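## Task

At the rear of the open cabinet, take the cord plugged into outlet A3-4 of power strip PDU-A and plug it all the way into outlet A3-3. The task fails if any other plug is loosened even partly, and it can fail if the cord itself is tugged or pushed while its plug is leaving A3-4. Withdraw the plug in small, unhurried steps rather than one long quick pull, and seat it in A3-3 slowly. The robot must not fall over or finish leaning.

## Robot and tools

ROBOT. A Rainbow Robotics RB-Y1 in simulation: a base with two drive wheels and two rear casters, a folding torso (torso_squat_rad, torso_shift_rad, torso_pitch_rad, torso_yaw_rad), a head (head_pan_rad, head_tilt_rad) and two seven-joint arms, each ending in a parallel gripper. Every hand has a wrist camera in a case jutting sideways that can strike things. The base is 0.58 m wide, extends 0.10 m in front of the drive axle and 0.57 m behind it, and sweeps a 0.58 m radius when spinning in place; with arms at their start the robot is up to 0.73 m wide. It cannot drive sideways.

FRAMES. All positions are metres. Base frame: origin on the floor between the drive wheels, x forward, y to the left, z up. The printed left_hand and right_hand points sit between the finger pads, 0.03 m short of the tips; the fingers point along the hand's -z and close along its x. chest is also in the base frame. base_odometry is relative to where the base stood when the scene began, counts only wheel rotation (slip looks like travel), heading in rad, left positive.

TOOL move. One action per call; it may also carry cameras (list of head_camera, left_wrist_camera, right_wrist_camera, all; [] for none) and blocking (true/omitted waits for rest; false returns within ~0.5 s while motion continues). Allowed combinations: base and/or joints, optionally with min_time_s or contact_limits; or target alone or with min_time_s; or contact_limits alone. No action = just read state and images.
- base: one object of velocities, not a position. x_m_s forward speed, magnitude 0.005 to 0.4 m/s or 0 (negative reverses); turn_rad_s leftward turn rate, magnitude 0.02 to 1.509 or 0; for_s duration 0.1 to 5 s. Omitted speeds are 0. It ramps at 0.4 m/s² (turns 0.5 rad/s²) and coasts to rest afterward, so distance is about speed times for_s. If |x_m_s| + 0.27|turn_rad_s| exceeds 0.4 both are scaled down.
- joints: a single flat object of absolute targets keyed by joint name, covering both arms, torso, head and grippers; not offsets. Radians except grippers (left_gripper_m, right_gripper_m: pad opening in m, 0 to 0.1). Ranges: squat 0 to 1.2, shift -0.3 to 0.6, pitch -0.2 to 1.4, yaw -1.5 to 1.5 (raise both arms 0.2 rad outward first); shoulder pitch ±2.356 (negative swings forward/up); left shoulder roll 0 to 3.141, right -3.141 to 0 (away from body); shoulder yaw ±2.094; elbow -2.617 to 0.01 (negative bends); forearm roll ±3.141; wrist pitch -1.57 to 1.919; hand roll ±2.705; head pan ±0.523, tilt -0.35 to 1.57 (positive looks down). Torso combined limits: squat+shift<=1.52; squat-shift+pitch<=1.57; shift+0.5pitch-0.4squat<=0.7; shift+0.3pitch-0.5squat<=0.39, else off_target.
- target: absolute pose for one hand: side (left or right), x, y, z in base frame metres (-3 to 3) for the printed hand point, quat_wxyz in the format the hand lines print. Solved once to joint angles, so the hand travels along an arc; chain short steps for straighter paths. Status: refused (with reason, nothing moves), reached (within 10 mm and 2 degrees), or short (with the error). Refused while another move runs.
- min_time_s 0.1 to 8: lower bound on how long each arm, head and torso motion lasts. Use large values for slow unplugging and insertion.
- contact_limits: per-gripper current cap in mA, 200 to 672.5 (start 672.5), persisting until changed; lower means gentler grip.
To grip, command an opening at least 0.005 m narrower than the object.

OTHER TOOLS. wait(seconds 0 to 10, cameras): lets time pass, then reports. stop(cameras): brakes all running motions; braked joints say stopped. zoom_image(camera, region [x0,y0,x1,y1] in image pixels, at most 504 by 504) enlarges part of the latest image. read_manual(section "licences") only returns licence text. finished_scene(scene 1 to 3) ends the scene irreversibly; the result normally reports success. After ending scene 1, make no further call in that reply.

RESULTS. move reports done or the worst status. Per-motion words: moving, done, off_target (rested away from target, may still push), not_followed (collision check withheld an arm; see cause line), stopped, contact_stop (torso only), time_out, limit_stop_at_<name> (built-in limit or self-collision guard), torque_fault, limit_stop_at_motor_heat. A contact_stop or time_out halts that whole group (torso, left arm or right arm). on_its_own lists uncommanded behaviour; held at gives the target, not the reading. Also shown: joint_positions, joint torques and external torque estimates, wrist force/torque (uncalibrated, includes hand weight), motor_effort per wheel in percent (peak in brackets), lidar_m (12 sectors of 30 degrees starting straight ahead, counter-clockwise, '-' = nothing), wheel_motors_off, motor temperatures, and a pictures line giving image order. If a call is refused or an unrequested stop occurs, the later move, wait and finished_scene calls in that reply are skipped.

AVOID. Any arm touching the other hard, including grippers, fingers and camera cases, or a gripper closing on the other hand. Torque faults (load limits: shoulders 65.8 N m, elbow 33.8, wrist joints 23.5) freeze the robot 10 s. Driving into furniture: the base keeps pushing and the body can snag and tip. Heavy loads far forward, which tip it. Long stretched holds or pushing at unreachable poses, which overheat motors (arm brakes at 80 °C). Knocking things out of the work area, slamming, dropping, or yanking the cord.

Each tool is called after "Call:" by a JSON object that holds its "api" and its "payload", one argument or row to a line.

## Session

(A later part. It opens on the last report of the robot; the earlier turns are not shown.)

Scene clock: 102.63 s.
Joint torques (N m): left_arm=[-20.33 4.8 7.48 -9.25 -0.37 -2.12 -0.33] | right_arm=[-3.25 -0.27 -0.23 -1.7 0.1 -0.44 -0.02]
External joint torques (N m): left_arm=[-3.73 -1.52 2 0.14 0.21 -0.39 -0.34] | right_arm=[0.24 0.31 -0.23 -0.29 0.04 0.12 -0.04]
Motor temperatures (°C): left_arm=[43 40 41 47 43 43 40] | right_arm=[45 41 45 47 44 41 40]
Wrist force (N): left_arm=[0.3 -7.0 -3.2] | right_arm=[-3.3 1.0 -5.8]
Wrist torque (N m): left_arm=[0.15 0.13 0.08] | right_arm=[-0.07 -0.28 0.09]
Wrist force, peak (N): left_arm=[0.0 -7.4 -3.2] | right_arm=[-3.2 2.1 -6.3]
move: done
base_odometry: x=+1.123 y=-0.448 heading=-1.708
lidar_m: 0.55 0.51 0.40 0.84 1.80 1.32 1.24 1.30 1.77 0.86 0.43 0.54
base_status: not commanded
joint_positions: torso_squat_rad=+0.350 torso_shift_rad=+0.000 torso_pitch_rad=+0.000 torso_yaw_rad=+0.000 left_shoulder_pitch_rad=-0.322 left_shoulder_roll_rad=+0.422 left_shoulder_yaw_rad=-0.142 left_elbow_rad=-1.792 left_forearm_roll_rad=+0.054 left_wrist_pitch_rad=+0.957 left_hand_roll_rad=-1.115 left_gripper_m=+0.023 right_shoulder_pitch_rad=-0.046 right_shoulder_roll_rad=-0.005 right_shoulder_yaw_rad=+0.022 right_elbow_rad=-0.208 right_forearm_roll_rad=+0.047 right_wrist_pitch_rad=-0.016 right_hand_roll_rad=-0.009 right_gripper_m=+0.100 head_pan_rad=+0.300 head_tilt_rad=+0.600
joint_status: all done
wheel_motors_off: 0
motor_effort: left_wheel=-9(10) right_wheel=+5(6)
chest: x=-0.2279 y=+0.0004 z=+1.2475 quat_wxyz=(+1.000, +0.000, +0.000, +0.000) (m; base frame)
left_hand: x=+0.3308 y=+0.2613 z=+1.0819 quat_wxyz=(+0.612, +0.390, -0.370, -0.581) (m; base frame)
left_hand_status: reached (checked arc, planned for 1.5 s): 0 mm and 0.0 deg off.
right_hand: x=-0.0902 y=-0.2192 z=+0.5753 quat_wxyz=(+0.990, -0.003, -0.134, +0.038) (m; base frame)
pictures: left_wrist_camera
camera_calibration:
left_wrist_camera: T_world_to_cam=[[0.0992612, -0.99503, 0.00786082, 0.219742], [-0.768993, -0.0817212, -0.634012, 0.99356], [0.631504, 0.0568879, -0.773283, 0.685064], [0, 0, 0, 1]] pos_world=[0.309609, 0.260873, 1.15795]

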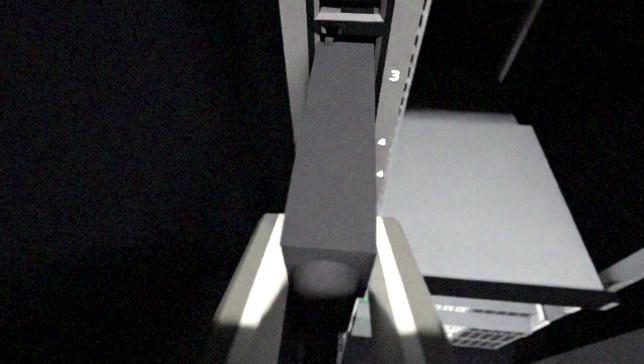

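Call:
{"api": "move", "payload": {
  "target": {"side":"left","x":0.341,"y":0.2613,"z":1.082,"quat_wxyz":[0.6118,0.3898,-0.3699,-0.5806]},
  "min_time_s": 2,
  "cameras": ["left_wrist_camera"]
}}

Call:
{"api": "zoom_image", "payload": {
  "camera": "left_wrist_camera",
  "region": [240, 0, 440, 120]
}}

Scene clock: 110.60 s.
Joint torques (N m): left_arm=[-24.55 7.36 7.18 -8.63 -1.81 -3.41 -0.16] | right_arm=[-3.23 -0.28 -0.23 -1.64 0.12 -0.42 0.04]
External joint torques (N m): left_arm=[-7.41 0.9 1.71 0.8 -1.24 -1.67 -0.17] | right_arm=[0.28 0.29 -0.24 -0.23 0.06 0.14 0.03]
Motor temperatures (°C): left_arm=[44 40 41 47 43 43 40] | right_arm=[45 41 45 47 44 41 40]
Wrist force (N): left_arm=[3.7 -15.0 15.2] | right_arm=[-3.0 1.1 -6.7]
Wrist torque (N m): left_arm=[-0.05 -0.30 -0.04] | right_arm=[-0.09 -0.26 0.11]
Wrist force, peak (N): left_arm=[4.6 -16.5 26.3] | right_arm=[-3.0 1.1 -6.7]
move: done
base_odometry: x=+1.123 y=-0.448 heading=-1.708
lidar_m: 0.55 0.52 0.41 0.84 1.81 1.31 1.25 1.30 1.77 0.87 0.43 0.53
base_status: not commanded
joint_positions: torso_squat_rad=+0.350 torso_shift_rad=+0.000 torso_pitch_rad=+0.000 torso_yaw_rad=+0.000 left_shoulder_pitch_rad=-0.352 left_shoulder_roll_rad=+0.419 left_shoulder_yaw_rad=-0.142 left_elbow_rad=-1.746 left_forearm_roll_rad=+0.059 left_wrist_pitch_rad=+0.942 left_hand_roll_rad=-1.118 left_gripper_m=+0.023 right_shoulder_pitch_rad=-0.046 right_shoulder_roll_rad=-0.005 right_shoulder_yaw_rad=+0.022 right_elbow_rad=-0.208 right_forearm_roll_rad=+0.047 right_wrist_pitch_rad=-0.016 right_hand_roll_rad=-0.009 right_gripper_m=+0.100 head_pan_rad=+0.300 head_tilt_rad=+0.600
joint_status: all done
wheel_motors_off: 0
motor_effort: left_wheel=-5(10) right_wheel=+7(8)
chest: x=-0.2282 y=+0.0004 z=+1.2475 quat_wxyz=(+1.000, +0.000, +0.000, +0.000) (m; base frame)
left_hand: x=+0.3395 y=+0.2612 z=+1.0818 quat_wxyz=(+0.612, +0.389, -0.370, -0.581) (m; base frame)
left_hand_status: reached (checked arc, planned for 2.0 s): 1 mm and 0.1 deg off.
right_hand: x=-0.0903 y=-0.2192 z=+0.5754 quat_wxyz=(+0.990, -0.003, -0.134, +0.038) (m; base frame)
pictures: left_wrist_camera
camera_calibration:
left_wrist_camera: T_world_to_cam=[[0.0994366, -0.995007, 0.00854891, 0.218009], [-0.769415, -0.0823341, -0.633421, 0.999872], [0.630962, 0.0564076, -0.77376, 0.68028], [0, 0, 0, 1]] pos_world=[0.318407, 0.260872, 1.15785]

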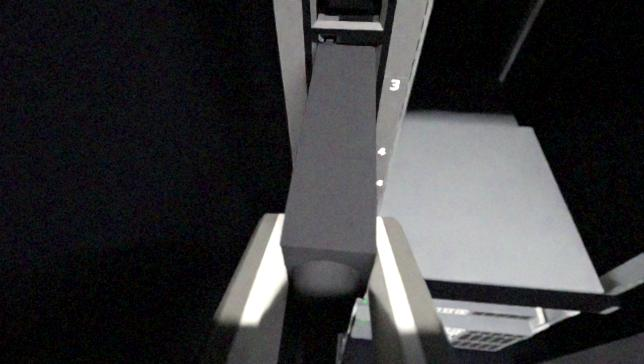

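Scaled by 2.520 from the camera's 644x364 image, which has a finer 1265x715 frame.

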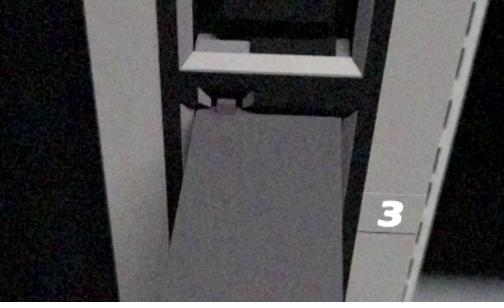

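Call:
{"api": "move", "payload": {
  "target": {"side":"left","x":0.348,"y":0.2607,"z":1.082,"quat_wxyz":[0.6118,0.3898,-0.3699,-0.5806]},
  "min_time_s": 1.8,
  "cameras": ["left_wrist_camera"]
}}

Call:
{"api": "zoom_image", "payload": {
  "camera": "left_wrist_camera",
  "region": [240, 0, 440, 120]
}}

Scene clock: 118.00 s.
Joint torques (N m): left_arm=[-26.39 6.98 6.58 -8.4 -1.68 -3.75 -0.31] | right_arm=[-3.54 -0.43 -0.15 -1.68 0.07 -0.41 0.04]
External joint torques (N m): left_arm=[-8.81 0.44 1.11 1.07 -1.12 -2.01 -0.32] | right_arm=[-0.02 0.14 -0.15 -0.26 0.01 0.15 0.03]
Motor temperatures (°C): left_arm=[44 40 41 47 43 43 40] | right_arm=[45 41 45 47 44 41 40]
Wrist force (N): left_arm=[2.3 -15.7 16.5] | right_arm=[-2.7 1.0 -5.3]
Wrist torque (N m): left_arm=[0.00 -0.19 0.05] | right_arm=[-0.04 -0.22 0.08]
Wrist force, peak (N): left_arm=[1.8 -21.8 34.7] | right_arm=[-2.8 1.0 -7.2]
move: done
base_odometry: x=+1.123 y=-0.448 heading=-1.708
lidar_m: 0.55 0.51 0.40 0.84 1.79 1.32 1.25 1.30 1.77 0.88 0.43 0.53
base_status: not commanded
joint_positions: torso_squat_rad=+0.350 torso_shift_rad=+0.000 torso_pitch_rad=-0.001 torso_yaw_rad=+0.000 left_shoulder_pitch_rad=-0.377 left_shoulder_roll_rad=+0.415 left_shoulder_yaw_rad=-0.143 left_elbow_rad=-1.708 left_forearm_roll_rad=+0.060 left_wrist_pitch_rad=+0.930 left_hand_roll_rad=-1.120 left_gripper_m=+0.023 right_shoulder_pitch_rad=-0.046 right_shoulder_roll_rad=-0.005 right_shoulder_yaw_rad=+0.022 right_elbow_rad=-0.208 right_forearm_roll_rad=+0.047 right_wrist_pitch_rad=-0.016 right_hand_roll_rad=-0.009 right_gripper_m=+0.100 head_pan_rad=+0.300 head_tilt_rad=+0.600
joint_status: all done
wheel_motors_off: 0
motor_effort: left_wheel=-2(5) right_wheel=+8(8)
chest: x=-0.2285 y=+0.0004 z=+1.2475 quat_wxyz=(+1.000, +0.000, +0.000, +0.000) (m; base frame)
left_hand: x=+0.3467 y=+0.2608 z=+1.0815 quat_wxyz=(+0.612, +0.389, -0.369, -0.581) (m; base frame)
left_hand_status: reached (checked arc, planned for 1.8 s): 1 mm and 0.1 deg off.
right_hand: x=-0.0903 y=-0.2192 z=+0.5754 quat_wxyz=(+0.990, -0.003, -0.134, +0.038) (m; base frame)
pictures: left_wrist_camera
camera_calibration:
left_wrist_camera: T_world_to_cam=[[0.0997206, -0.994979, 0.0084776, 0.216881], [-0.769651, -0.0825316, -0.633108, 1.00495], [0.630629, 0.0566091, -0.774017, 0.675882], [0, 0, 0, 1]] pos_world=[0.325606, 0.260471, 1.15755]

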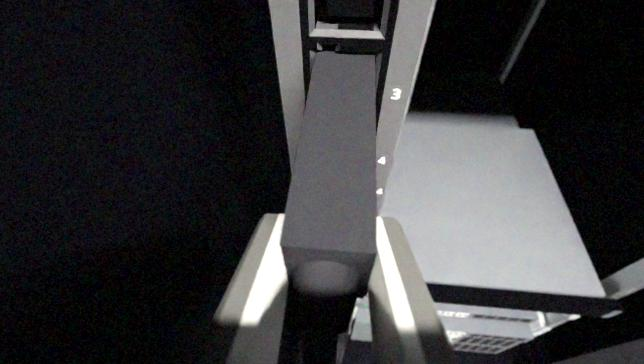

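Scaled by 2.520 from the camera's 644x364 image, which has a finer 1265x715 frame.

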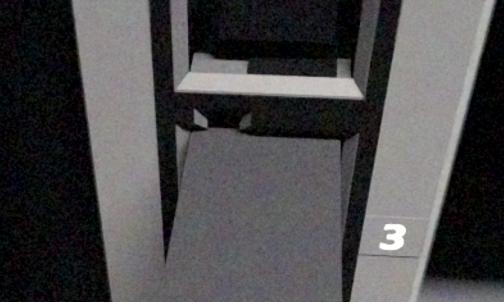

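Going in smoothly.

Call:
{"api": "move", "payload": {
  "target": {"side":"left","x":0.354,"y":0.2607,"z":1.082,"quat_wxyz":[0.6118,0.3898,-0.3699,-0.5806]},
  "min_time_s": 1.6,
  "cameras": []
}}

Call:
{"api": "move", "payload": {
  "target": {"side":"left","x":0.3575,"y":0.2607,"z":1.082,"quat_wxyz":[0.6118,0.3898,-0.3699,-0.5806]},
  "min_time_s": 1.2,
  "cameras": ["left_wrist_camera"]
}}

Call:
{"api": "zoom_image", "payload": {
  "camera": "left_wrist_camera",
  "region": [240, 0, 440, 120]
}}

Call:
{"api": "zoom_image", "payload": {
  "camera": "left_wrist_camera",
  "region": [240, 200, 440, 320]
}}

Scene clock: 124.43 s.
Joint torques (N m): left_arm=[-26.54 7.23 6.44 -8.22 -1.62 -3.73 -0.34] | right_arm=[-3.62 -0.29 -0.37 -1.7 0.03 -0.38 0.03]
External joint torques (N m): left_arm=[-8.59 0.59 0.99 1.27 -1.07 -1.99 -0.35] | right_arm=[-0.11 0.28 -0.37 -0.28 -0.03 0.18 0.01]
Motor temperatures (°C): left_arm=[44 40 41 47 43 43 40] | right_arm=[44 41 45 47 44 41 40]
Wrist force (N): left_arm=[2.4 -15.4 17.2] | right_arm=[-2.5 1.2 -6.0]
Wrist torque (N m): left_arm=[-0.01 -0.14 0.09] | right_arm=[-0.08 -0.27 0.06]
Wrist force, peak (N): left_arm=[1.6 -17.4 19.9] | right_arm=[-2.7 1.9 -6.9]
move: done
base_odometry: x=+1.123 y=-0.448 heading=-1.708
lidar_m: 0.55 0.51 0.40 0.84 1.80 1.31 1.25 1.30 1.77 0.87 0.43 0.52
base_status: not commanded
joint_positions: torso_squat_rad=+0.350 torso_shift_rad=+0.000 torso_pitch_rad=-0.001 torso_yaw_rad=+0.000 left_shoulder_pitch_rad=-0.398 left_shoulder_roll_rad=+0.413 left_shoulder_yaw_rad=-0.143 left_elbow_rad=-1.674 left_forearm_roll_rad=+0.063 left_wrist_pitch_rad=+0.917 left_hand_roll_rad=-1.122 left_gripper_m=+0.023 right_shoulder_pitch_rad=-0.046 right_shoulder_roll_rad=-0.005 right_shoulder_yaw_rad=+0.022 right_elbow_rad=-0.208 right_forearm_roll_rad=+0.047 right_wrist_pitch_rad=-0.016 right_hand_roll_rad=-0.009 right_gripper_m=+0.100 head_pan_rad=+0.300 head_tilt_rad=+0.600
joint_status: all done
wheel_motors_off: 0
motor_effort: left_wheel=-2(2) right_wheel=+8(8)
chest: x=-0.2285 y=+0.0004 z=+1.2475 quat_wxyz=(+1.000, +0.000, +0.000, +0.000) (m; base frame)
left_hand: x=+0.3531 y=+0.2607 z=+1.0813 quat_wxyz=(+0.612, +0.389, -0.369, -0.581) (m; base frame)
left_hand_status: reached (checked arc, planned for 1.6 s): 1 mm and 0.1 deg off.
right_hand: x=-0.0903 y=-0.2192 z=+0.5754 quat_wxyz=(+0.990, -0.003, -0.134, +0.038) (m; base frame)
pictures: none
No camera images: "cameras" was empty.

Scene clock: 125.97 s.
Joint torques (N m): left_arm=[-30.38 7.98 7.62 -5.56 -2.14 -5.15 -0.31] | right_arm=[-3.55 -0.2 -0.37 -1.68 0.24 -0.38 0.04]
External joint torques (N m): left_arm=[-12.22 1.29 2.18 3.94 -1.6 -3.41 -0.32] | right_arm=[-0.01 0.37 -0.37 -0.26 0.18 0.19 0.03]
Motor temperatures (°C): left_arm=[44 40 41 47 43 43 40] | right_arm=[44 41 45 47 44 41 40]
Wrist force (N): left_arm=[2.7 -23.2 45.0] | right_arm=[-1.9 1.6 -6.0]
Wrist torque (N m): left_arm=[-0.04 -0.09 0.10] | right_arm=[-0.10 -0.16 0.04]
Wrist force, peak (N): left_arm=[2.7 -23.2 45.3] | right_arm=[-2.3 0.9 -7.0]
move: done
base_odometry: x=+1.123 y=-0.448 heading=-1.708
lidar_m: 0.55 0.51 0.41 0.83 1.80 1.31 1.26 1.31 1.76 0.87 0.43 0.52
base_status: not commanded
joint_positions: torso_squat_rad=+0.350 torso_shift_rad=-0.001 torso_pitch_rad=-0.001 torso_yaw_rad=+0.000 left_shoulder_pitch_rad=-0.410 left_shoulder_roll_rad=+0.412 left_shoulder_yaw_rad=-0.144 left_elbow_rad=-1.655 left_forearm_roll_rad=+0.064 left_wrist_pitch_rad=+0.910 left_hand_roll_rad=-1.123 left_gripper_m=+0.023 right_shoulder_pitch_rad=-0.046 right_shoulder_roll_rad=-0.005 right_shoulder_yaw_rad=+0.022 right_elbow_rad=-0.208 right_forearm_roll_rad=+0.047 right_wrist_pitch_rad=-0.016 right_hand_roll_rad=-0.009 right_gripper_m=+0.100 head_pan_rad=+0.300 head_tilt_rad=+0.600
joint_status: all done
wheel_motors_off: 0
motor_effort: left_wheel=+2(2) right_wheel=+8(8)
chest: x=-0.2288 y=+0.0004 z=+1.2474 quat_wxyz=(+1.000, +0.000, -0.001, +0.000) (m; base frame)
left_hand: x=+0.3563 y=+0.2607 z=+1.0811 quat_wxyz=(+0.612, +0.389, -0.369, -0.581) (m; base frame)
left_hand_status: reached (checked arc, planned for 1.2 s): 2 mm and 0.1 deg off.
right_hand: x=-0.0903 y=-0.2192 z=+0.5754 quat_wxyz=(+0.990, -0.003, -0.134, +0.038) (m; base frame)
pictures: left_wrist_camera
camera_calibration:
left_wrist_camera: T_world_to_cam=[[0.0995428, -0.994996, 0.00866414, 0.215674], [-0.769944, -0.0825377, -0.632751, 1.01183], [0.630299, 0.0563149, -0.774307, 0.670125], [0, 0, 0, 1]] pos_world=[0.335205, 0.260371, 1.15725]

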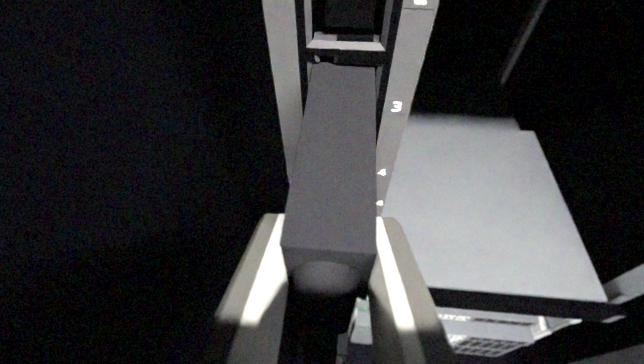

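Scaled by 2.520 from the camera's 644x364 image, which has a finer 1265x715 frame.

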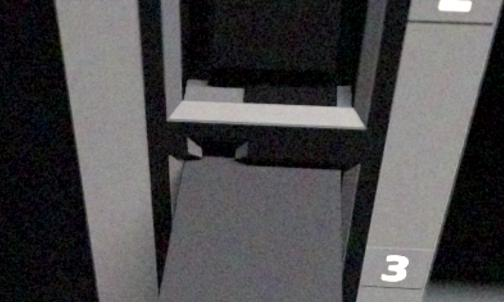

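Scaled by 2.520 from the camera's 644x364 image, which has a finer 1265x715 frame.

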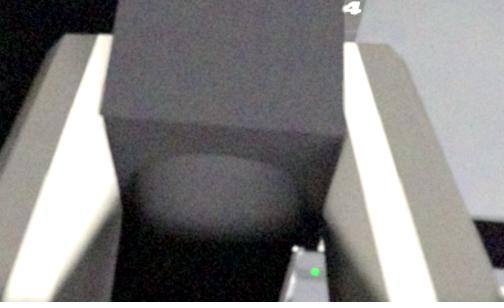

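Call:
{"api": "move", "payload": {
  "target": {"side":"left","x":0.36,"y":0.2607,"z":1.082,"quat_wxyz":[0.6118,0.3898,-0.3699,-0.5806]},
  "min_time_s": 1,
  "cameras": ["left_wrist_camera"]
}}

Call:
{"api": "zoom_image", "payload": {
  "camera": "left_wrist_camera",
  "region": [240, 0, 440, 120]
}}

Call:
{"api": "zoom_image", "payload": {
  "camera": "left_wrist_camera",
  "region": [240, 200, 440, 320]
}}

Scene clock: 130.90 s.
Joint torques (N m): left_arm=[-36.58 8.9 9.33 -2.09 -3.18 -7.31 -0.28] | right_arm=[-3.69 -0.28 -0.31 -1.72 0.21 -0.44 -0.02]
External joint torques (N m): left_arm=[-18.25 2.16 3.89 7.42 -2.64 -5.56 -0.3] | right_arm=[-0.11 0.29 -0.31 -0.28 0.15 0.13 -0.04]
Motor temperatures (°C): left_arm=[44 40 41 47 43 43 40] | right_arm=[44 41 45 47 44 41 40]
Wrist force (N): left_arm=[2.5 -33.9 85.2] | right_arm=[-3.5 1.8 -6.0]
Wrist torque (N m): left_arm=[-0.27 -0.42 0.03] | right_arm=[-0.14 -0.32 0.11]
Wrist force, peak (N): left_arm=[2.3 -34.0 85.7] | right_arm=[-3.5 1.6 -6.5]
move: done
base_odometry: x=+1.123 y=-0.448 heading=-1.708
lidar_m: 0.55 0.51 0.41 0.84 1.80 1.31 1.25 1.30 1.77 0.87 0.43 0.52
base_status: not commanded
joint_positions: torso_squat_rad=+0.350 torso_shift_rad=-0.001 torso_pitch_rad=-0.002 torso_yaw_rad=+0.001 left_shoulder_pitch_rad=-0.418 left_shoulder_roll_rad=+0.411 left_shoulder_yaw_rad=-0.144 left_elbow_rad=-1.640 left_forearm_roll_rad=+0.066 left_wrist_pitch_rad=+0.905 left_hand_roll_rad=-1.125 left_gripper_m=+0.023 right_shoulder_pitch_rad=-0.046 right_shoulder_roll_rad=-0.005 right_shoulder_yaw_rad=+0.022 right_elbow_rad=-0.208 right_forearm_roll_rad=+0.047 right_wrist_pitch_rad=-0.016 right_hand_roll_rad=-0.009 right_gripper_m=+0.100 head_pan_rad=+0.300 head_tilt_rad=+0.600
joint_status: all done
wheel_motors_off: 0
motor_effort: left_wheel=+12(12) right_wheel=+12(13)
chest: x=-0.2297 y=+0.0003 z=+1.2474 quat_wxyz=(+1.000, +0.000, -0.001, +0.000) (m; base frame)
left_hand: x=+0.3579 y=+0.2606 z=+1.0808 quat_wxyz=(+0.612, +0.389, -0.369, -0.581) (m; base frame)
left_hand_status: reached (checked arc, planned for 1.0 s): 2 mm and 0.2 deg off.
right_hand: x=-0.0902 y=-0.2191 z=+0.5755 quat_wxyz=(+0.990, -0.003, -0.135, +0.038) (m; base frame)
pictures: left_wrist_camera
camera_calibration:
left_wrist_camera: T_world_to_cam=[[0.0994806, -0.995002, 0.00868691, 0.215404], [-0.770306, -0.0825358, -0.632311, 1.01255], [0.629867, 0.0562111, -0.774666, 0.669416], [0, 0, 0, 1]] pos_world=[0.336904, 0.260271, 1.15695]

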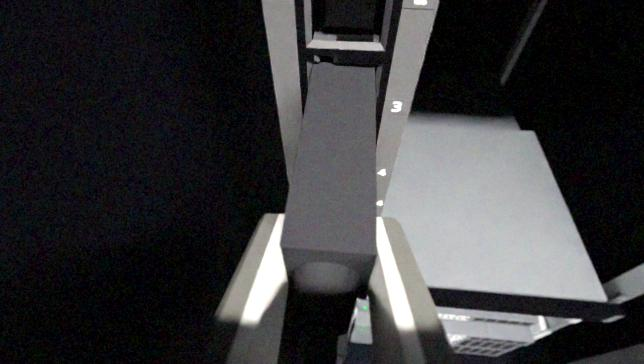

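Scaled by 2.520 from the camera's 644x364 image, which has a finer 1265x715 frame.

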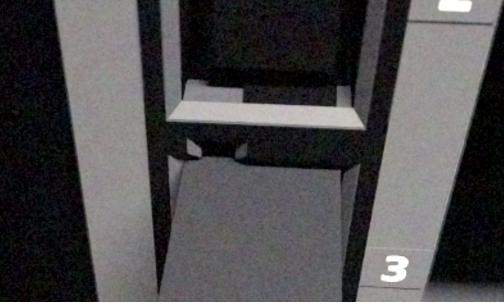

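Scaled by 2.520 from the camera's 644x364 image, which has a finer 1265x715 frame.

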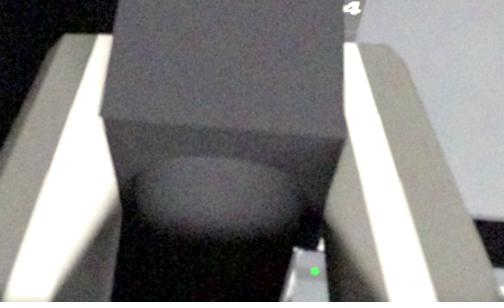

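Bottomed out, identical to the reference. Relax, release, and retreat.

Call:
{"api": "move", "payload": {
  "target": {"side":"left","x":0.3565,"y":0.2607,"z":1.082,"quat_wxyz":[0.6118,0.3898,-0.3699,-0.5806]},
  "min_time_s": 0.6,
  "cameras": []
}}

Call:
{"api": "move", "payload": {
  "joints": {"left_gripper_m":0.055},
  "cameras": []
}}

Call:
{"api": "move", "payload": {
  "target": {"side":"left","x":0.318,"y":0.2585,"z":1.092,"quat_wxyz":[0.6118,0.3898,-0.3699,-0.5806]},
  "min_time_s": 1.5,
  "cameras": ["head_camera","left_wrist_camera"]
}}

Call:
{"api": "zoom_image", "payload": {
  "camera": "left_wrist_camera",
  "region": [240, 0, 440, 240]
}}

Scene clock: 137.20 s.
Joint torques (N m): left_arm=[-25.92 8.82 8.74 -7.26 -1.96 -4.72 0.18] | right_arm=[-3.56 -0.17 -0.25 -1.63 0.1 -0.42 0.07]
External joint torques (N m): left_arm=[-7.72 2.12 3.3 2.24 -1.42 -2.98 0.17] | right_arm=[-0.01 0.39 -0.25 -0.2 0.04 0.15 0.06]
Motor temperatures (°C): left_arm=[45 40 41 47 43 44 40] | right_arm=[44 41 45 47 44 41 40]
Wrist force (N): left_arm=[-0.5 -19.4 43.7] | right_arm=[-3.3 1.3 -5.7]
Wrist torque (N m): left_arm=[-0.13 -0.43 0.06] | right_arm=[-0.10 -0.30 0.07]
Wrist force, peak (N): left_arm=[2.5 -33.9 85.6] | right_arm=[-2.6 1.8 -6.8]
move: done
base_odometry: x=+1.123 y=-0.448 heading=-1.708
lidar_m: 0.55 0.52 0.41 0.85 1.80 1.32 1.26 1.30 1.77 0.87 0.42 0.53
base_status: not commanded
joint_positions: torso_squat_rad=+0.350 torso_shift_rad=-0.001 torso_pitch_rad=-0.002 torso_yaw_rad=+0.000 left_shoulder_pitch_rad=-0.411 left_shoulder_roll_rad=+0.411 left_shoulder_yaw_rad=-0.144 left_elbow_rad=-1.651 left_forearm_roll_rad=+0.065 left_wrist_pitch_rad=+0.908 left_hand_roll_rad=-1.124 left_gripper_m=+0.023 right_shoulder_pitch_rad=-0.046 right_shoulder_roll_rad=-0.005 right_shoulder_yaw_rad=+0.022 right_elbow_rad=-0.208 right_forearm_roll_rad=+0.047 right_wrist_pitch_rad=-0.016 right_hand_roll_rad=-0.009 right_gripper_m=+0.100 head_pan_rad=+0.300 head_tilt_rad=+0.600
joint_status: all done
wheel_motors_off: 0
motor_effort: left_wheel=+9(12) right_wheel=+12(13)
chest: x=-0.2292 y=+0.0003 z=+1.2474 quat_wxyz=(+1.000, +0.000, -0.001, +0.000) (m; base frame)
left_hand: x=+0.3564 y=+0.2603 z=+1.0808 quat_wxyz=(+0.612, +0.389, -0.369, -0.581) (m; base frame)
left_hand_status: reached (checked arc, planned for 0.6 s): 1 mm and 0.1 deg off.
right_hand: x=-0.0901 y=-0.2191 z=+0.5755 quat_wxyz=(+0.990, -0.003, -0.134, +0.038) (m; base frame)
pictures: none
No camera images: "cameras" was empty.

Scene clock: 138.03 s.
Joint torques (N m): left_arm=[-21.22 7.21 7.17 -8.94 -0.57 -1.92 0.22] | right_arm=[-3.51 -0.09 0.08 -1.89 0.18 -0.44 -0.03]
External joint torques (N m): left_arm=[-3.02 0.51 1.73 0.57 -0.03 -0.17 0.2] | right_arm=[-0.01 0.48 0.08 -0.48 0.12 0.12 -0.05]
Motor temperatures (°C): left_arm=[45 40 41 47 43 44 40] | right_arm=[44 41 45 47 44 41 40]
Wrist force (N): left_arm=[0.4 -5.2 -2.6] | right_arm=[-3.4 1.3 -5.4]
Wrist torque (N m): left_arm=[0.10 0.14 0.06] | right_arm=[-0.13 -0.30 0.08]
Wrist force, peak (N): left_arm=[-0.7 -19.8 43.6] | right_arm=[-2.7 1.2 -6.6]
move: done
base_odometry: x=+1.123 y=-0.448 heading=-1.708
lidar_m: 0.55 0.51 0.41 0.84 1.79 1.31 1.25 1.31 1.76 0.88 0.43 0.54
base_status: not commanded
joint_positions: torso_squat_rad=+0.350 torso_shift_rad=+0.000 torso_pitch_rad=+0.000 torso_yaw_rad=+0.000 left_shoulder_pitch_rad=-0.413 left_shoulder_roll_rad=+0.411 left_shoulder_yaw_rad=-0.144 left_elbow_rad=-1.650 left_forearm_roll_rad=+0.064 left_wrist_pitch_rad=+0.908 left_hand_roll_rad=-1.124 left_gripper_m=+0.055 right_shoulder_pitch_rad=-0.046 right_shoulder_roll_rad=-0.005 right_shoulder_yaw_rad=+0.022 right_elbow_rad=-0.208 right_forearm_roll_rad=+0.047 right_wrist_pitch_rad=-0.016 right_hand_roll_rad=-0.009 right_gripper_m=+0.100 head_pan_rad=+0.300 head_tilt_rad=+0.600
joint_status: all done
wheel_motors_off: 0
motor_effort: left_wheel=-8(11) right_wheel=+6(13)
chest: x=-0.2281 y=+0.0004 z=+1.2475 quat_wxyz=(+1.000, +0.000, +0.000, +0.000) (m; base frame)
left_hand: x=+0.3578 y=+0.2602 z=+1.0807 quat_wxyz=(+0.612, +0.389, -0.369, -0.581) (m; base frame)
right_hand: x=-0.0902 y=-0.2192 z=+0.5753 quat_wxyz=(+0.990, -0.003, -0.134, +0.038) (m; base frame)
pictures: none
No camera images: "cameras" was empty.

Scene clock: 139.87 s.
Joint torques (N m): left_arm=[-14.88 6.65 7.12 -10.26 -0.67 -1.58 0.18] | right_arm=[-3.71 -0.2 -0.13 -1.84 0.07 -0.37 -0.01]
External joint torques (N m): left_arm=[1.16 0.51 1.63 -1.05 -0.05 0.15 0.16] | right_arm=[-0.21 0.37 -0.13 -0.43 0.02 0.19 -0.02]
Motor temperatures (°C): left_arm=[45 40 41 47 43 44 40] | right_arm=[44 41 45 47 44 41 40]
Wrist force (N): left_arm=[0.5 -5.8 -2.4] | right_arm=[-2.5 1.3 -4.5]
Wrist torque (N m): left_arm=[0.19 0.13 0.06] | right_arm=[-0.11 -0.23 0.09]
Wrist force, peak (N): left_arm=[0.4 -5.7 -2.7] | right_arm=[-2.8 1.3 -6.8]
move: done
base_odometry: x=+1.123 y=-0.448 heading=-1.708
lidar_m: 0.55 0.51 0.40 0.84 1.80 1.32 1.26 1.30 1.77 0.87 0.42 0.52
base_status: not commanded
joint_positions: torso_squat_rad=+0.350 torso_shift_rad=+0.000 torso_pitch_rad=+0.000 torso_yaw_rad=+0.000 left_shoulder_pitch_rad=-0.300 left_shoulder_roll_rad=+0.428 left_shoulder_yaw_rad=-0.141 left_elbow_rad=-1.870 left_forearm_roll_rad=+0.054 left_wrist_pitch_rad=+1.011 left_hand_roll_rad=-1.109 left_gripper_m=+0.055 right_shoulder_pitch_rad=-0.046 right_shoulder_roll_rad=-0.005 right_shoulder_yaw_rad=+0.022 right_elbow_rad=-0.208 right_forearm_roll_rad=+0.047 right_wrist_pitch_rad=-0.016 right_hand_roll_rad=-0.009 right_gripper_m=+0.100 head_pan_rad=+0.300 head_tilt_rad=+0.600
joint_status: all done
wheel_motors_off: 0
motor_effort: left_wheel=-7(8) right_wheel=+6(6)
chest: x=-0.2281 y=+0.0004 z=+1.2475 quat_wxyz=(+1.000, +0.000, +0.000, +0.000) (m; base frame)
left_hand: x=+0.3187 y=+0.2581 z=+1.0921 quat_wxyz=(+0.611, +0.390, -0.370, -0.581) (m; base frame)
left_hand_status: reached (checked arc, planned for 1.5 s): 1 mm and 0.1 deg off.
right_hand: x=-0.0902 y=-0.2192 z=+0.5753 quat_wxyz=(+0.990, -0.003, -0.134, +0.038) (m; base frame)
pictures: head_camera, left_wrist_camera
camera_calibration:
head_camera: T_world_to_cam=[[0.296956, -0.954811, -0.01242, 0.0881626], [-0.515685, -0.149409, -0.84365, 1.18086], [0.80367, 0.256931, -0.536749, 0.880482], [0, 0, 0, 1]] pos_world=[-0.124844, 0.034387, 1.46993]
left_wrist_camera: T_world_to_cam=[[0.0985901, -0.995093, 0.00832603, 0.21746], [-0.768384, -0.0814399, -0.634786, 0.991044], [0.63235, 0.0561861, -0.772643, 0.700011], [0, 0, 0, 1]] pos_world=[0.297411, 0.257773, 1.16815]

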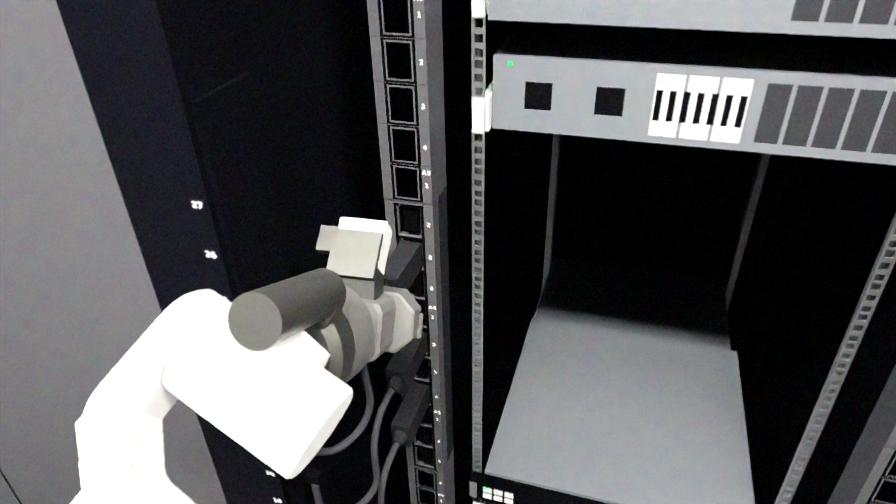

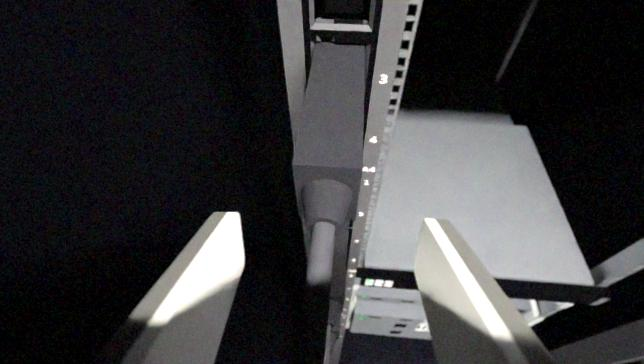

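Scaled by 2.100 from the camera's 644x364 image, which has a finer 1265x715 frame.

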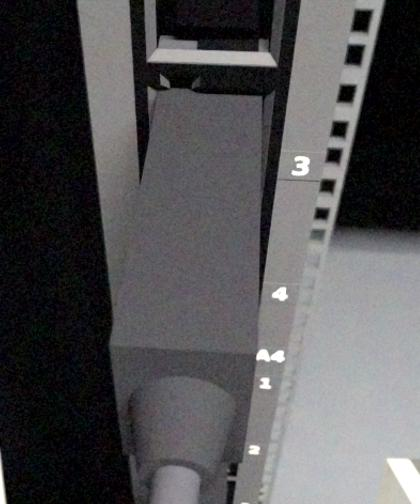

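Call:
{"api": "finished_scene", "payload": {
  "scene": 3
}}

The scene is finished: the task was done.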